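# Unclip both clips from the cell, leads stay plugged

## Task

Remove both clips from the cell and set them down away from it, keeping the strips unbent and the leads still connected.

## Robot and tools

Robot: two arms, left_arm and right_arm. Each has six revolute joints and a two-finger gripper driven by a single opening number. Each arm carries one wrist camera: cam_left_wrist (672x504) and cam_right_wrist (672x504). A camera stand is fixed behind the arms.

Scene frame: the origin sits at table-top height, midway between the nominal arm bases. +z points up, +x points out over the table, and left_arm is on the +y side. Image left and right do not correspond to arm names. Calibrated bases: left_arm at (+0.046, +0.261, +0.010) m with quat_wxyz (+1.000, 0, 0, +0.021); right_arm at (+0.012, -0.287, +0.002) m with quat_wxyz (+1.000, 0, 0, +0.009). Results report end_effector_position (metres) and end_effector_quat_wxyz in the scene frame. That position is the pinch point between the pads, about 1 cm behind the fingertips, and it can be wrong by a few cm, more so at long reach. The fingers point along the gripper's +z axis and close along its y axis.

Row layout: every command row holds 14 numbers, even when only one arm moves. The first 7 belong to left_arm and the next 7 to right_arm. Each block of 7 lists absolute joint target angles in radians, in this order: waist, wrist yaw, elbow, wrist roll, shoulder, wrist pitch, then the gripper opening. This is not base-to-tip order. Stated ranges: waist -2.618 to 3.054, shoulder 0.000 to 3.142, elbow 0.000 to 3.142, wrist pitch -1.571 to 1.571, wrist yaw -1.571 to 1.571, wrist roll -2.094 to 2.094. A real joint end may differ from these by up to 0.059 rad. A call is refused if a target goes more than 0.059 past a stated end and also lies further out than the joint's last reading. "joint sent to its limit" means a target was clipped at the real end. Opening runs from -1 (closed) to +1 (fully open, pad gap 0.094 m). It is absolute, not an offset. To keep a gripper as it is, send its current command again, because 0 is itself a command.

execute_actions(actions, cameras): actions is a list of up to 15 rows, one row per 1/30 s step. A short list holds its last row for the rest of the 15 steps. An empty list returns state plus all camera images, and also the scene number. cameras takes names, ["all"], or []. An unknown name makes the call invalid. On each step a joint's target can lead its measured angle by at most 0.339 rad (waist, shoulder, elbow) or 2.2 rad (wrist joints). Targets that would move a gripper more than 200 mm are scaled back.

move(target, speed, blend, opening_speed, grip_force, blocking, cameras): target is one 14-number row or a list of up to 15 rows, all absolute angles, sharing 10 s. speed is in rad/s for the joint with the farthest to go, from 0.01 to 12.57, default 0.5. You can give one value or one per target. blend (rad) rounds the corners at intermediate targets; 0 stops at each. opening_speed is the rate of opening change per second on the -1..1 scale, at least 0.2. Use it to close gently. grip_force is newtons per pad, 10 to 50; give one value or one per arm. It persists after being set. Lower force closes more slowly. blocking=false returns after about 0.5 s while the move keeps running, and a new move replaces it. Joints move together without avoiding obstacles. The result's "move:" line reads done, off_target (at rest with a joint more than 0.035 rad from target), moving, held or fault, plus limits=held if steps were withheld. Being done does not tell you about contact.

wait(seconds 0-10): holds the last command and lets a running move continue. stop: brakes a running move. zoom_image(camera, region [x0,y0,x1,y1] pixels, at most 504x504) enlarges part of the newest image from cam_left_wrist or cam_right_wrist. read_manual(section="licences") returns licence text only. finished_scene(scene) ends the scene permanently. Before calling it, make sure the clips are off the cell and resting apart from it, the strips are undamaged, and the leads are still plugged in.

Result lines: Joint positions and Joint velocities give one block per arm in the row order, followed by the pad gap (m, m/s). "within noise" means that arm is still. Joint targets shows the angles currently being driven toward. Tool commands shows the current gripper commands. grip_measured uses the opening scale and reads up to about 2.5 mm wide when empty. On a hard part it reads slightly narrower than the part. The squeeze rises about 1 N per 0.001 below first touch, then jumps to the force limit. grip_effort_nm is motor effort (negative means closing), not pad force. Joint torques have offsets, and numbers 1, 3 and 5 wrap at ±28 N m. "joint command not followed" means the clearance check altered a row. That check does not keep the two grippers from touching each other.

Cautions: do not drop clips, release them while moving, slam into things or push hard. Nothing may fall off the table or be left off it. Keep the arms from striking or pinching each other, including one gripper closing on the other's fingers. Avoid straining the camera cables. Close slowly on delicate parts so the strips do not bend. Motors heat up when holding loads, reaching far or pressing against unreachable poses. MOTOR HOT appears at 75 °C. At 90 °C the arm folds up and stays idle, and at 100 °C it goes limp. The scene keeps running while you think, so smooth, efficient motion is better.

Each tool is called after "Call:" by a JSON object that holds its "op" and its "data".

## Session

Call:
{"op": "execute_actions", "data": {"actions": []}}

Scene clock: 0.00 s.
left_arm: end_effector_position=(+0.2685, +0.0853, +0.1386) grip_measured=+1.000 grip_effort_nm=n/a end_effector_quat_wxyz=(+0.353, +0.010, +0.923, -0.153) | right_arm: end_effector_position=(+0.2077, -0.1795, +0.3152) grip_measured=+1.000 grip_effort_nm=n/a end_effector_quat_wxyz=(+0.578, -0.181, +0.796, +0.012)
Joint names: [waist, wrist yaw, elbow, wrist roll, shoulder, wrist pitch]
Joint positions: left_arm=[-0.893 -0.301 0.62 -0.711 0.946 -0.504 0.094] | right_arm=[1.054 0.769 0.962 0.144 0.605 -0.838 0.094]
Joint velocities: within noise
Joint torques (N m): no reading
Motor temperatures (°C): left_arm=[24 23 36 27 37 31 26] | right_arm=[26 25 41 25 35 39 24]
Heat: left arm: 37 °C; right arm: 41 °C.
Joint targets: left_arm=[-0.893 -0.303 0.637 -0.711 0.941 -0.491] | right_arm=[1.054 0.767 0.967 0.144 0.606 -0.845]
Tool commands: left_gripper/opening=+1.0 right_gripper/opening=+1.0

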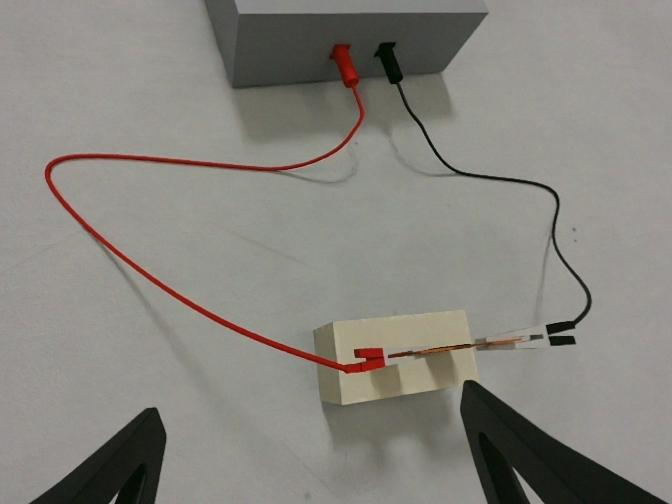

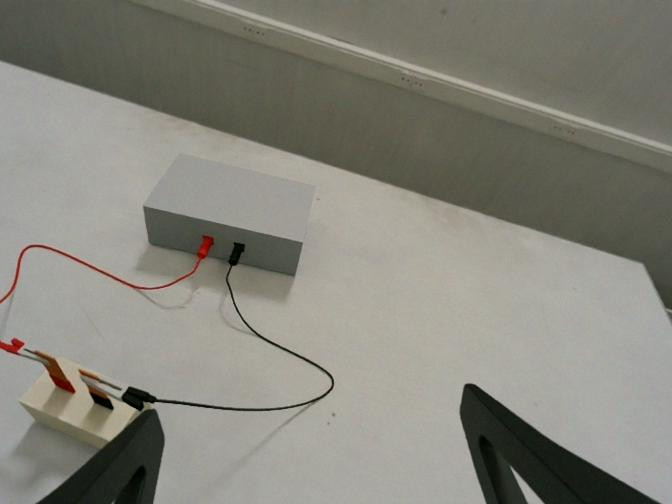

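Call:
{"op": "move", "data": {"target": [[-0.893,-0.303,0.637,-0.711,0.941,-0.491,1,-1.0,0.1,1.028,0.027,0.9,-0.152,1],[-0.886,0,1.70,0.891,1.815,-1.40,1,-1.2,0.1,1.028,0.027,0.9,-0.152,1]], "blend": [0.1,0], "speed": 0.9, "cameras": ["cam_left_wrist"]}}

Call:
{"op": "zoom_image", "data": {"camera": "cam_left_wrist", "region": [150, 0, 550, 500]}}

Scene clock: 8.23 s.
left_arm: end_effector_position=(+0.2726, +0.0061, +0.1563) grip_measured=+1.000 grip_effort_nm=-0.01 end_effector_quat_wxyz=(+0.016, +0.759, +0.650, +0.007) | right_arm: end_effector_position=(+0.1238, -0.6057, +0.3941) grip_measured=+1.000 grip_effort_nm=-0.01 end_effector_quat_wxyz=(+0.557, +0.446, +0.573, -0.403)
Joint names: [waist, wrist yaw, elbow, wrist roll, shoulder, wrist pitch]
Joint positions: left_arm=[-0.893 -0.014 1.665 0.875 1.808 -1.395 0.094] | right_arm=[-1.194 0.11 1.004 0.041 0.892 -0.167 0.094]
Joint torques (N m): left_arm=[0.5 0.23 8.62 0.18 -7.31 0.53] | right_arm=[-0.46 -0.27 9.61 -0.07 -0.62 2.8]
Heat: left arm: 37 °C; right arm: 43 °C.
Joint targets: left_arm=[-0.886 0.000 1.700 0.891 1.815 -1.400] | right_arm=[-1.200 0.100 1.028 0.027 0.900 -0.152]
move: done
Images, in order (width x height): cam_left_wrist 672x504.

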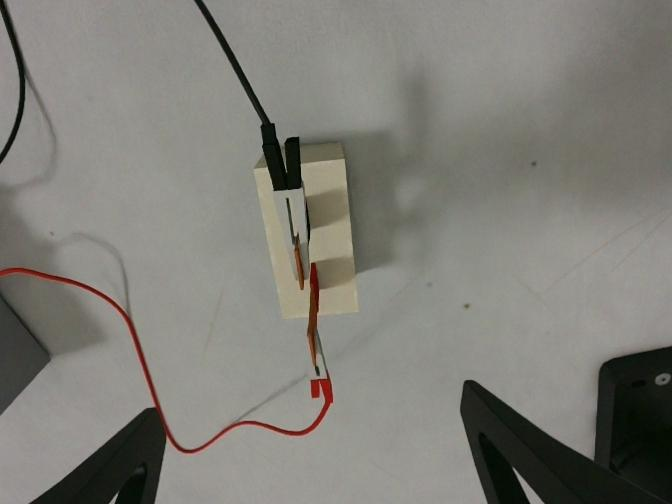

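Scaled by 1.008 from the camera's 672x504 image, which has a finer 960x720 frame.

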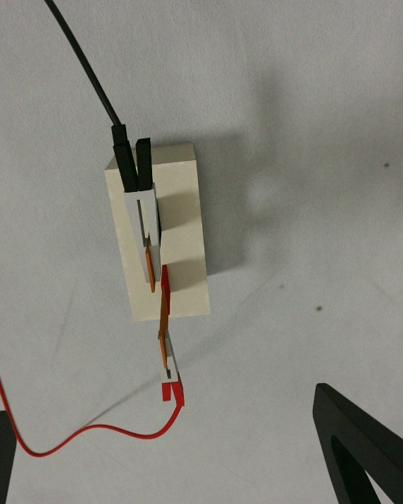

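Call:
{"op": "zoom_image", "data": {"camera": "cam_left_wrist", "region": [220, 230, 400, 420]}}

Scaled by 2.653 from the camera's 672x504 image, which has a finer 960x720 frame.

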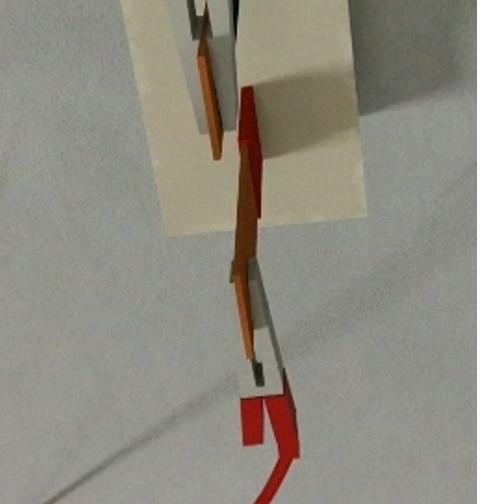

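Call:
{"op": "move", "data": {"target": [[-0.785,0,1.356,0.913,1.705,-1.167,0.8,-1.2,0.1,1.028,0.027,0.9,-0.152,1],[-0.785,0,1.356,0.913,1.705,-1.167,-0.5,-1.2,0.1,1.028,0.027,0.9,-0.152,1]], "opening_speed": 0.8, "grip_force": 40, "cameras": ["cam_left_wrist"]}}

Call:
{"op": "zoom_image", "data": {"camera": "cam_left_wrist", "region": [180, 200, 480, 500]}}

Scene clock: 15.93 s.
left_arm: end_effector_position=(+0.2791, +0.0471, +0.0982) grip_measured=-0.498 grip_effort_nm=-0.09 end_effector_quat_wxyz=(+0.001, +0.733, +0.680, +0.006) | right_arm: end_effector_position=(+0.1238, -0.6057, +0.3941) grip_measured=+1.000 grip_effort_nm=-0.01 end_effector_quat_wxyz=(+0.557, +0.446, +0.573, -0.403)
Joint names: [waist, wrist yaw, elbow, wrist roll, shoulder, wrist pitch]
Joint positions: left_arm=[-0.791 -0.012 1.361 0.898 1.747 -1.181 0.024] | right_arm=[-1.194 0.11 1.004 0.041 0.892 -0.167 0.094]
Joint torques (N m): left_arm=[0.4 0.21 5.55 0.19 -10.77 0.69] | right_arm=[-0.44 -0.26 9.62 -0.08 -0.59 2.8]
Motor temperatures (°C): left_arm=[24 23 38 27 39 32 26] | right_arm=[25 25 46 25 35 42 24]
Heat: left arm: 39 °C; right arm: 46 °C.
Joint targets: left_arm=[-0.785 0.000 1.356 0.913 1.705 -1.167] | right_arm=[-1.200 0.100 1.028 0.027 0.900 -0.152]
grip_force (N): 40, 40
move: off_target (left_arm); target 2's new numbers were sent with left_arm's shoulder 0.042 rad from that target; left_arm: the shoulder is farthest, 0.042 rad from its target
Images, in order (width x height): cam_left_wrist 672x504.

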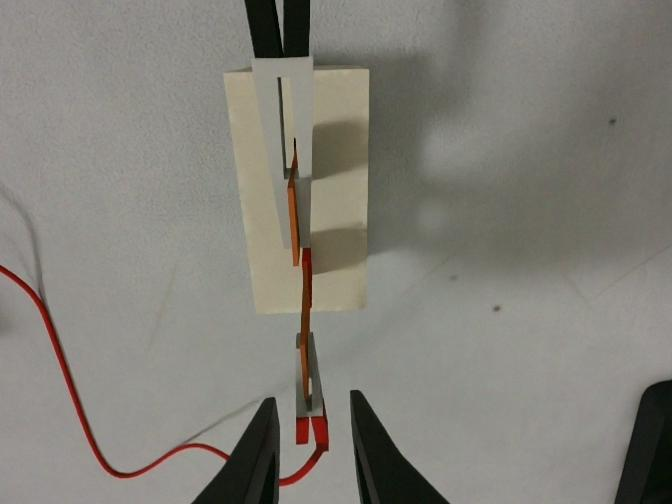

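Scaled by 1.680 from the camera's 672x504 image, which has a finer 960x720 frame.

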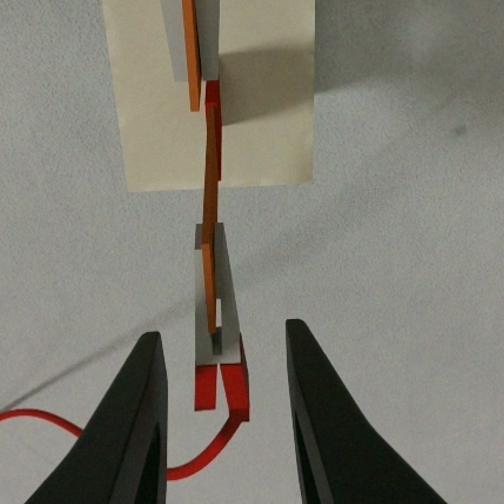

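Call:
{"op": "move", "data": {"target": [-0.785,0,1.356,0.913,1.705,-1.167,-0.95,-1.2,0.1,1.028,0.027,0.9,-0.152,1], "opening_speed": 0.2, "cameras": ["cam_left_wrist"]}}

Call:
{"op": "zoom_image", "data": {"camera": "cam_left_wrist", "region": [180, 200, 480, 500]}}

Scene clock: 20.13 s.
left_arm: end_effector_position=(+0.2793, +0.0468, +0.0982) grip_measured=-0.854 grip_effort_nm=-0.86 end_effector_quat_wxyz=(+0.002, +0.733, +0.680, +0.006) | right_arm: end_effector_position=(+0.1238, -0.6057, +0.3941) grip_measured=+1.000 grip_effort_nm=-0.01 end_effector_quat_wxyz=(+0.557, +0.446, +0.573, -0.403)
Joint names: [waist, wrist yaw, elbow, wrist roll, shoulder, wrist pitch]
Joint positions: left_arm=[-0.791 -0.012 1.361 0.898 1.747 -1.18 0.007] | right_arm=[-1.194 0.11 1.004 0.041 0.892 -0.167 0.094]
Joint torques (N m): left_arm=[0.31 0.24 5.59 0.19 -10.91 0.68] | right_arm=[-0.44 -0.27 9.62 -0.07 -0.61 2.8]
Heat: left arm: 40 °C; right arm: 47 °C.
Joint targets: left_arm=[-0.785 0.000 1.356 0.913 1.705 -1.167] | right_arm=[-1.200 0.100 1.028 0.027 0.900 -0.152]
grip_force (N): 40, 40
move: off_target (left_arm); left_arm: the shoulder is farthest, 0.042 rad from its target
Images, in order (width x height): cam_left_wrist 672x504.

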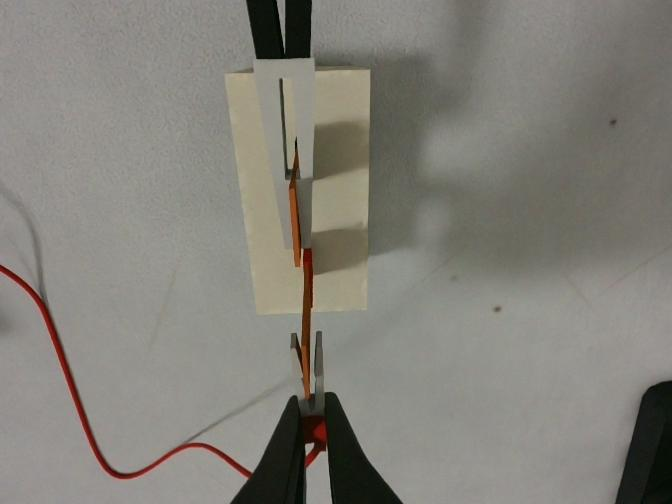

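Scaled by 1.680 from the camera's 672x504 image, which has a finer 960x720 frame.

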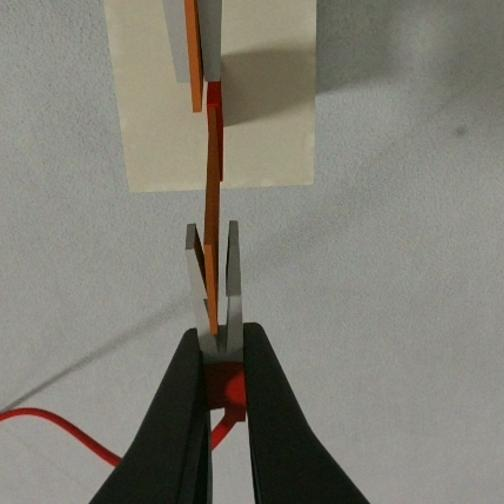

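Call:
{"op": "move", "data": {"target": [[-0.727,0,1.307,0.971,1.660,-1.164,-0.95,-1.2,0.1,1.028,0.027,0.9,-0.152,1],[-0.672,0,1.259,1.026,1.617,-1.159,-0.95,-1.2,0.1,1.028,0.027,0.9,-0.152,1],[-0.558,0,1.18,1.14,1.541,-1.155,-0.95,-1.2,0.1,1.028,0.027,0.9,-0.152,1],[-0.306,0,1.09,1.392,1.45,-1.162,-0.95,-1.2,0.1,1.028,0.027,0.9,-0.152,1],[-0.306,0,0.853,1.392,1.612,-0.79,-0.95,-1.2,0.1,1.028,0.027,0.9,-0.152,1]], "blend": [0.01,0.01,0.02,0.02,0], "speed": [0.12,0.2,0.3,0.4,0.2], "cameras": ["cam_left_wrist"]}}

Scene clock: 26.67 s.
left_arm: end_effector_position=(+0.2915, +0.1952, +0.0166) grip_measured=-0.854 grip_effort_nm=-0.86 end_effector_quat_wxyz=(+0.005, +0.733, +0.680, +0.010) | right_arm: end_effector_position=(+0.1238, -0.6057, +0.3941) grip_measured=+1.000 grip_effort_nm=-0.01 end_effector_quat_wxyz=(+0.557, +0.446, +0.573, -0.403)
Joint names: [waist, wrist yaw, elbow, wrist roll, shoulder, wrist pitch]
Joint positions: left_arm=[-0.312 -0.012 0.858 1.377 1.605 -0.804 0.007] | right_arm=[-1.194 0.11 1.004 0.041 0.892 -0.167 0.094]
Joint torques (N m): left_arm=[0.36 0.24 5.07 0.17 -5.04 0.69] | right_arm=[-0.46 -0.27 9.62 -0.07 -0.62 2.8]
Heat: left arm: 41 °C; right arm: 49 °C.
Joint targets: left_arm=[-0.306 0.000 0.853 1.392 1.612 -0.790] | right_arm=[-1.200 0.100 1.028 0.027 0.900 -0.152]
grip_force (N): 40, 40
move: done
Images, in order (width x height): cam_left_wrist 672x504.

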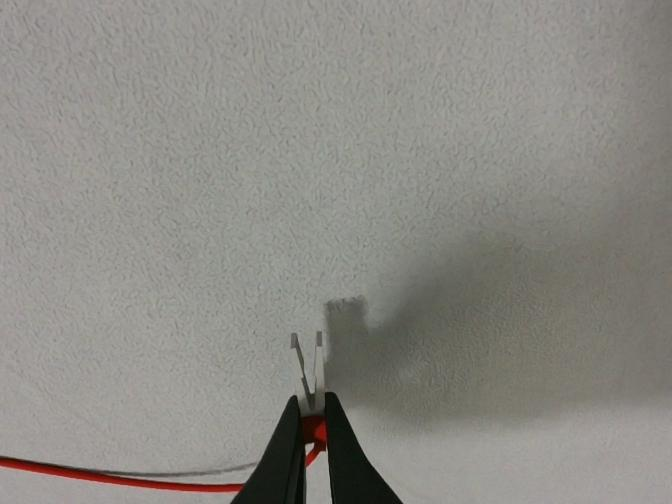

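Call:
{"op": "move", "data": {"target": [[-0.306,0,0.853,1.392,1.638,-0.764,-0.95,-1.2,0.1,1.028,0.027,0.9,-0.152,1],[-0.306,0,0.853,1.392,1.638,-0.764,-0.3,-1.2,0.1,1.028,0.027,0.9,-0.152,1],[-0.306,0,1.09,1.392,1.47,-1.162,-0.3,-1.2,0.1,1.028,0.027,0.9,-0.152,1],[-0.336,0,1.5,1.3,1.5,-1.54,0.6,-1.2,0.1,1.028,0.027,0.9,-0.152,1],[-0.991,0,1.99,0.707,2.02,-1.49,0.6,-1.2,0.1,1.028,0.027,0.9,-0.152,1]], "blend": [0,0,0.04,0.04,0], "speed": [0.1,0.1,0.25,0.6,0.6], "opening_speed": 0.5, "cameras": ["cam_left_wrist"]}}

Scene clock: 37.37 s.
left_arm: end_effector_position=(+0.2701, -0.0524, +0.1587) grip_measured=+0.598 grip_effort_nm=0.07 end_effector_quat_wxyz=(+0.008, +0.742, +0.671, +0.003) | right_arm: end_effector_position=(+0.1238, -0.6057, +0.3941) grip_measured=+1.000 grip_effort_nm=-0.01 end_effector_quat_wxyz=(+0.557, +0.446, +0.573, -0.403)
Joint names: [waist, wrist yaw, elbow, wrist roll, shoulder, wrist pitch]
Joint positions: left_arm=[-0.995 -0.007 1.956 0.719 2.016 -1.496 0.075] | right_arm=[-1.194 0.11 1.004 0.041 0.892 -0.167 0.094]
Joint torques (N m): left_arm=[0.14 0.17 8.66 -0.08 -9.1 0.64] | right_arm=[-0.46 -0.27 9.62 -0.08 -0.62 2.8]
Motor temperatures (°C): left_arm=[24 23 39 27 40 31 26] | right_arm=[25 25 51 25 35 44 24]
Heat: left arm: 40 °C; right arm: 51 °C.
Joint targets: left_arm=[-0.991 0.000 1.990 0.707 2.020 -1.490] | right_arm=[-1.200 0.100 1.028 0.027 0.900 -0.152]
grip_force (N): 40, 40
move: done; blend cut to 0 rad at target 4
Images, in order (width x height): cam_left_wrist 672x504.

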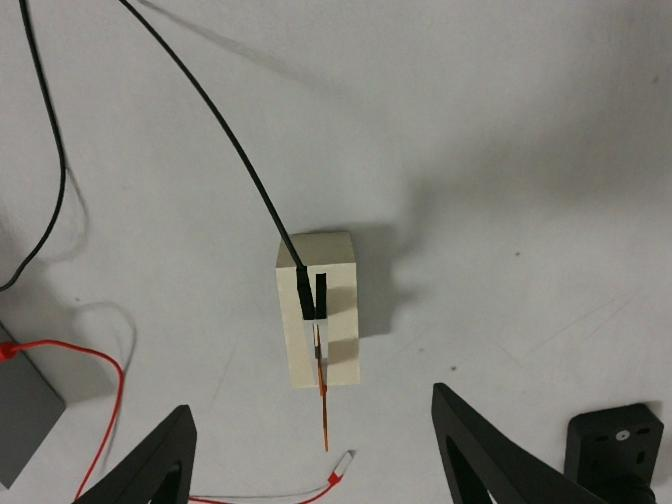

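Call:
{"op": "move", "data": {"target": [[-0.989,0,1.724,0.710,1.981,-1.258,0.6,-1.2,0.1,1.028,0.027,0.9,-0.152,1],[-0.989,0,1.724,0.710,1.981,-1.258,-0.5,-1.2,0.1,1.028,0.027,0.9,-0.152,1]], "speed": 0.3, "opening_speed": 0.6, "cameras": ["cam_left_wrist"]}}

Call:
{"op": "zoom_image", "data": {"camera": "cam_left_wrist", "region": [180, 200, 480, 500]}}

Scene clock: 42.27 s.
left_arm: end_effector_position=(+0.2717, -0.0547, +0.1015) grip_measured=-0.498 grip_effort_nm=-0.09 end_effector_quat_wxyz=(+0.006, +0.742, +0.671, +0.003) | right_arm: end_effector_position=(+0.1238, -0.6057, +0.3941) grip_measured=+1.000 grip_effort_nm=-0.01 end_effector_quat_wxyz=(+0.557, +0.446, +0.573, -0.403)
Joint names: [waist, wrist yaw, elbow, wrist roll, shoulder, wrist pitch]
Joint positions: left_arm=[-0.995 -0.007 1.729 0.719 2.016 -1.273 0.024] | right_arm=[-1.194 0.11 1.004 0.041 0.892 -0.167 0.094]
Joint torques (N m): left_arm=[0.34 0.21 5.61 -0.01 -12.57 0.73] | right_arm=[-0.46 -0.27 9.62 -0.07 -0.61 2.8]
Heat: left arm: 42 °C; right arm: 52 °C.
Joint targets: left_arm=[-0.989 0.000 1.724 0.710 1.981 -1.258] | right_arm=[-1.200 0.100 1.028 0.027 0.900 -0.152]
grip_force (N): 40, 40
move: done
Images, in order (width x height): cam_left_wrist 672x504.

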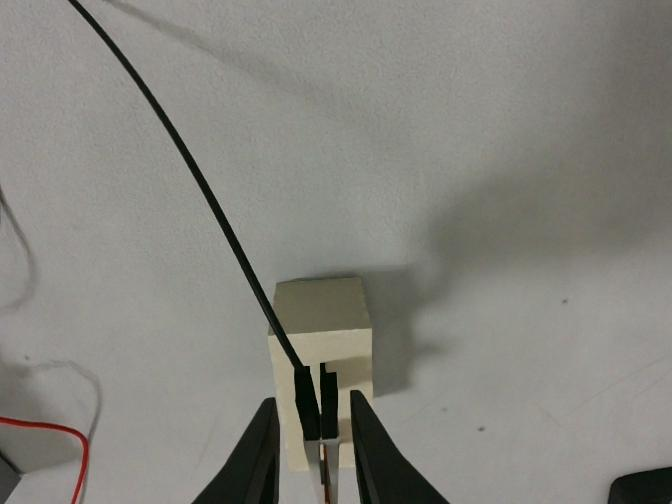

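Scaled by 1.680 from the camera's 672x504 image, which has a finer 960x720 frame.

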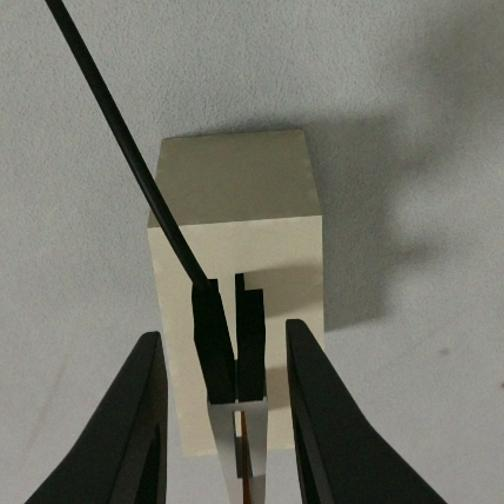

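Call:
{"op": "move", "data": {"target": [[-0.998,0,1.752,0.701,2.003,-1.269,-0.5,-1.2,0.1,1.028,0.027,0.9,-0.152,1],[-0.998,0,1.752,0.701,2.003,-1.269,-0.95,-1.2,0.1,1.028,0.027,0.9,-0.152,1]], "opening_speed": 0.2, "cameras": ["cam_left_wrist"]}}

Call:
{"op": "zoom_image", "data": {"camera": "cam_left_wrist", "region": [230, 304, 430, 504]}}

Scene clock: 46.40 s.
left_arm: end_effector_position=(+0.2712, -0.0548, +0.1014) grip_measured=-0.794 grip_effort_nm=-0.86 end_effector_quat_wxyz=(+0.005, +0.739, +0.674, +0.002) | right_arm: end_effector_position=(+0.1238, -0.6057, +0.3941) grip_measured=+1.000 grip_effort_nm=-0.01 end_effector_quat_wxyz=(+0.557, +0.446, +0.573, -0.403)
Joint names: [waist, wrist yaw, elbow, wrist roll, shoulder, wrist pitch]
Joint positions: left_arm=[-0.995 -0.004 1.729 0.711 2.016 -1.274 0.01] | right_arm=[-1.194 0.11 1.004 0.041 0.892 -0.167 0.094]
Joint torques (N m): left_arm=[-0.31 0.12 7.79 -0.07 -10.63 0.61] | right_arm=[-0.44 -0.27 9.63 -0.07 -0.62 2.8]
Heat: left arm: 43 °C; right arm: 52 °C.
Joint targets: left_arm=[-0.998 0.000 1.752 0.701 2.003 -1.269] | right_arm=[-1.200 0.100 1.028 0.027 0.900 -0.152]
grip_force (N): 40, 40
move: done
Images, in order (width x height): cam_left_wrist 672x504.

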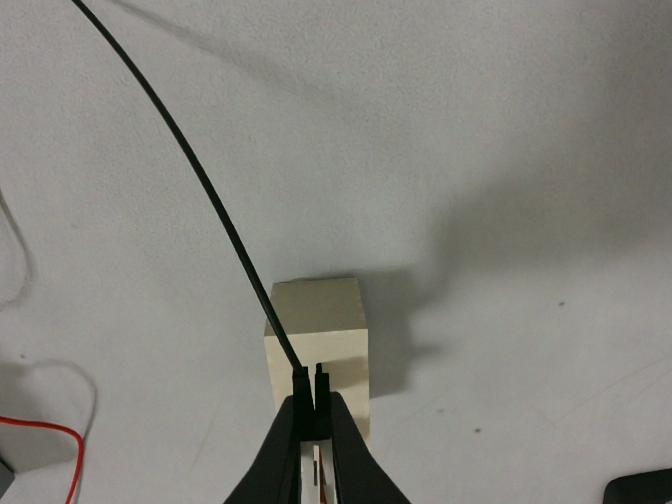

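Scaled by 2.520 from the camera's 672x504 image, which has a finer 960x720 frame.

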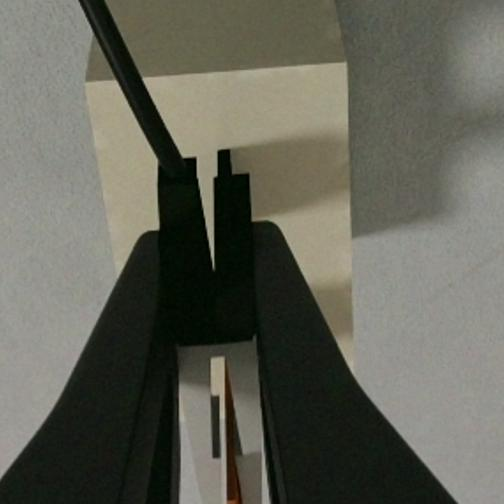

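Call:
{"op": "move", "data": {"target": [[-0.998,0,1.752,0.701,2.003,-1.269,-0.5,-1.2,0.1,1.028,0.027,0.9,-0.152,1],[-1.010,0,1.798,0.701,2.042,-1.285,-0.5,-1.2,0.1,1.028,0.027,0.9,-0.152,1],[-1.010,0,1.798,0.701,2.042,-1.285,-0.95,-1.2,0.1,1.028,0.027,0.9,-0.152,1]], "opening_speed": 0.3, "cameras": ["cam_left_wrist"]}}

Call:
{"op": "zoom_image", "data": {"camera": "cam_left_wrist", "region": [230, 304, 430, 504]}}

Scene clock: 51.37 s.
left_arm: end_effector_position=(+0.2725, -0.0618, +0.1047) grip_measured=-0.833 grip_effort_nm=-0.85 end_effector_quat_wxyz=(+0.010, +0.742, +0.671, +0.001) | right_arm: end_effector_position=(+0.1238, -0.6057, +0.3941) grip_measured=+1.000 grip_effort_nm=-0.01 end_effector_quat_wxyz=(+0.557, +0.446, +0.573, -0.403)
Joint names: [waist, wrist yaw, elbow, wrist roll, shoulder, wrist pitch]
Joint positions: left_arm=[-1.003 -0.004 1.764 0.711 2.032 -1.283 0.008] | right_arm=[-1.194 0.11 1.004 0.041 0.892 -0.167 0.094]
Joint torques (N m): left_arm=[-0.65 0.13 8.79 -0.08 -8.88 0.56] | right_arm=[-0.44 -0.27 9.62 -0.07 -0.61 2.79]
Heat: left arm: 43 °C; right arm: 53 °C.
Joint targets: left_arm=[-1.010 0.000 1.798 0.701 2.042 -1.285] | right_arm=[-1.200 0.100 1.028 0.027 0.900 -0.152]
grip_force (N): 40, 40
move: done
Images, in order (width x height): cam_left_wrist 672x504.

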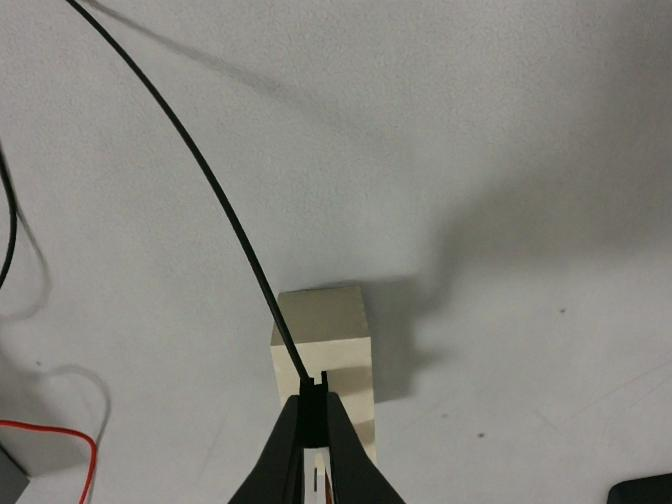

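Scaled by 2.520 from the camera's 672x504 image, which has a finer 960x720 frame.

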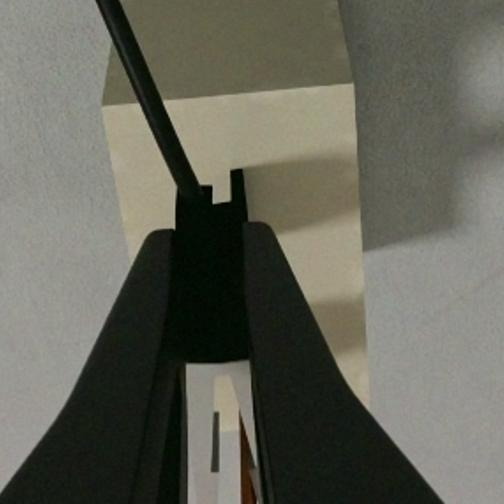

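Call:
{"op": "move", "data": {"target": [[-1.018,0,1.805,0.69,2.047,-1.285,-0.95,-1.2,0.1,1.028,0.027,0.9,-0.152,1],[-1.044,0,1.913,0.646,2.122,-1.334,-0.95,-1.2,0.1,1.028,0.027,0.9,-0.152,1],[-1.072,0,2.03,0.618,2.195,-1.366,-0.95,-1.2,0.1,1.028,0.027,0.9,-0.152,1],[-1.124,0,2.01,0.565,2.375,-1.165,-0.95,-1.2,0.1,1.028,0.027,0.9,-0.152,1]], "blend": [0.01,0.01,0.01,0], "speed": [0.1,0.12,0.15,0.15], "cameras": ["cam_left_wrist"]}}

Scene clock: 57.77 s.
left_arm: end_effector_position=(+0.2669, -0.1461, +0.0267) grip_measured=-0.833 grip_effort_nm=-0.86 end_effector_quat_wxyz=(+0.009, +0.735, +0.678, +0.000) | right_arm: end_effector_position=(+0.1238, -0.6057, +0.3941) grip_measured=+1.000 grip_effort_nm=-0.01 end_effector_quat_wxyz=(+0.557, +0.446, +0.573, -0.403)
Joint names: [waist, wrist yaw, elbow, wrist roll, shoulder, wrist pitch]
Joint positions: left_arm=[-1.117 -0.004 1.996 0.577 2.367 -1.181 0.008] | right_arm=[-1.194 0.11 1.004 0.041 0.892 -0.167 0.094]
Joint torques (N m): left_arm=[-0.55 0.09 7.17 -0.08 -11.66 0.75] | right_arm=[-0.43 -0.27 9.63 -0.07 -0.59 2.8]
Heat: left arm: 43 °C; right arm: 54 °C.
Joint targets: left_arm=[-1.124 0.000 2.010 0.565 2.375 -1.165] | right_arm=[-1.200 0.100 1.028 0.027 0.900 -0.152]
grip_force (N): 40, 40
move: done; blend cut to 0.0055 rad at target 1
Images, in order (width x height): cam_left_wrist 672x504.

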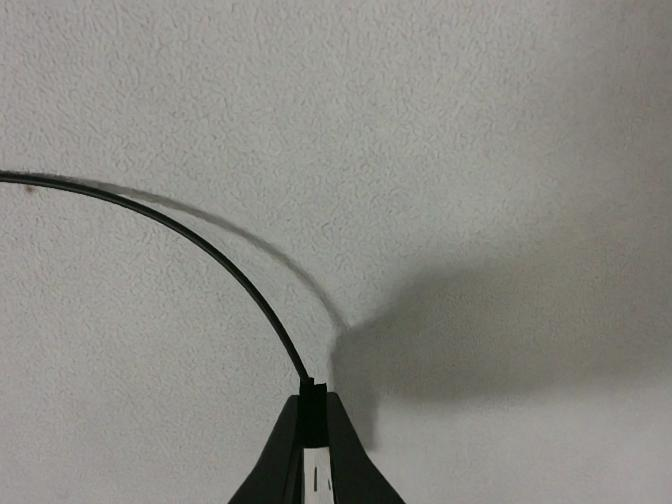

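Call:
{"op": "move", "data": {"target": [[-1.124,0,2.01,0.565,2.400,-1.14,-0.95,-1.2,0.1,1.028,0.027,0.9,-0.152,1],[-1.124,0,2.01,0.565,2.400,-1.14,-0.3,-1.2,0.1,1.028,0.027,0.9,-0.152,1],[-1.124,0,2.08,0.565,2.25,-1.36,-0.3,-1.2,0.1,1.028,0.027,0.9,-0.152,1],[-1.05,0,2.2,0.64,2.02,-1.54,-0.3,-1.2,0.1,1.028,0.027,0.9,-0.152,1]], "speed": [0.1,0.1,0.15,0.4], "blend": [0,0,0.03,0], "opening_speed": 0.4, "cameras": ["cam_left_wrist"]}}

Call:
{"op": "zoom_image", "data": {"camera": "cam_left_wrist", "region": [200, 100, 500, 500]}}

Scene clock: 64.33 s.
left_arm: end_effector_position=(+0.2675, -0.0918, +0.2040) grip_measured=-0.301 grip_effort_nm=0.07 end_effector_quat_wxyz=(+0.080, +0.727, +0.681, -0.014) | right_arm: end_effector_position=(+0.1238, -0.6057, +0.3941) grip_measured=+1.000 grip_effort_nm=-0.02 end_effector_quat_wxyz=(+0.557, +0.446, +0.573, -0.403)
Joint names: [waist, wrist yaw, elbow, wrist roll, shoulder, wrist pitch]
Joint positions: left_arm=[-1.054 -0.004 2.178 0.625 2.048 -1.537 0.033] | right_arm=[-1.194 0.11 1.004 0.041 0.892 -0.167 0.094]
Joint torques (N m): left_arm=[0.2 0.11 7.62 0.2 -11.96 0.91] | right_arm=[-0.46 -0.27 9.63 -0.07 -0.61 2.8]
Motor temperatures (°C): left_arm=[24 23 41 26 46 30 26] | right_arm=[25 25 54 25 34 45 24]
Heat: left arm: 46 °C; right arm: 54 °C.
Joint targets: left_arm=[-1.050 0.000 2.200 0.640 2.020 -1.540] | right_arm=[-1.200 0.100 1.028 0.027 0.900 -0.152]
grip_force (N): 40, 40
move: done
Images, in order (width x height): cam_left_wrist 672x504.

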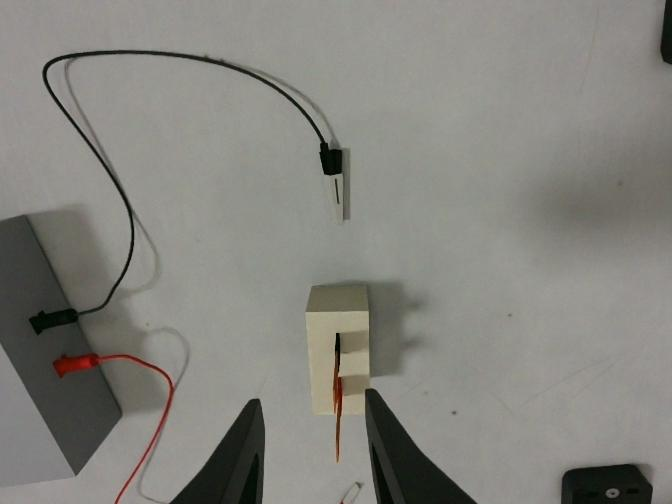

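Scaled by 1.260 from the camera's 672x504 image, which has a finer 960x720 frame.

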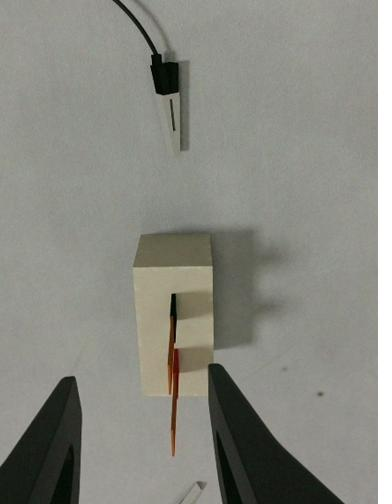

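Call:
{"op": "finished_scene", "data": {"scene": 2}}

The scene is finished: the task was done.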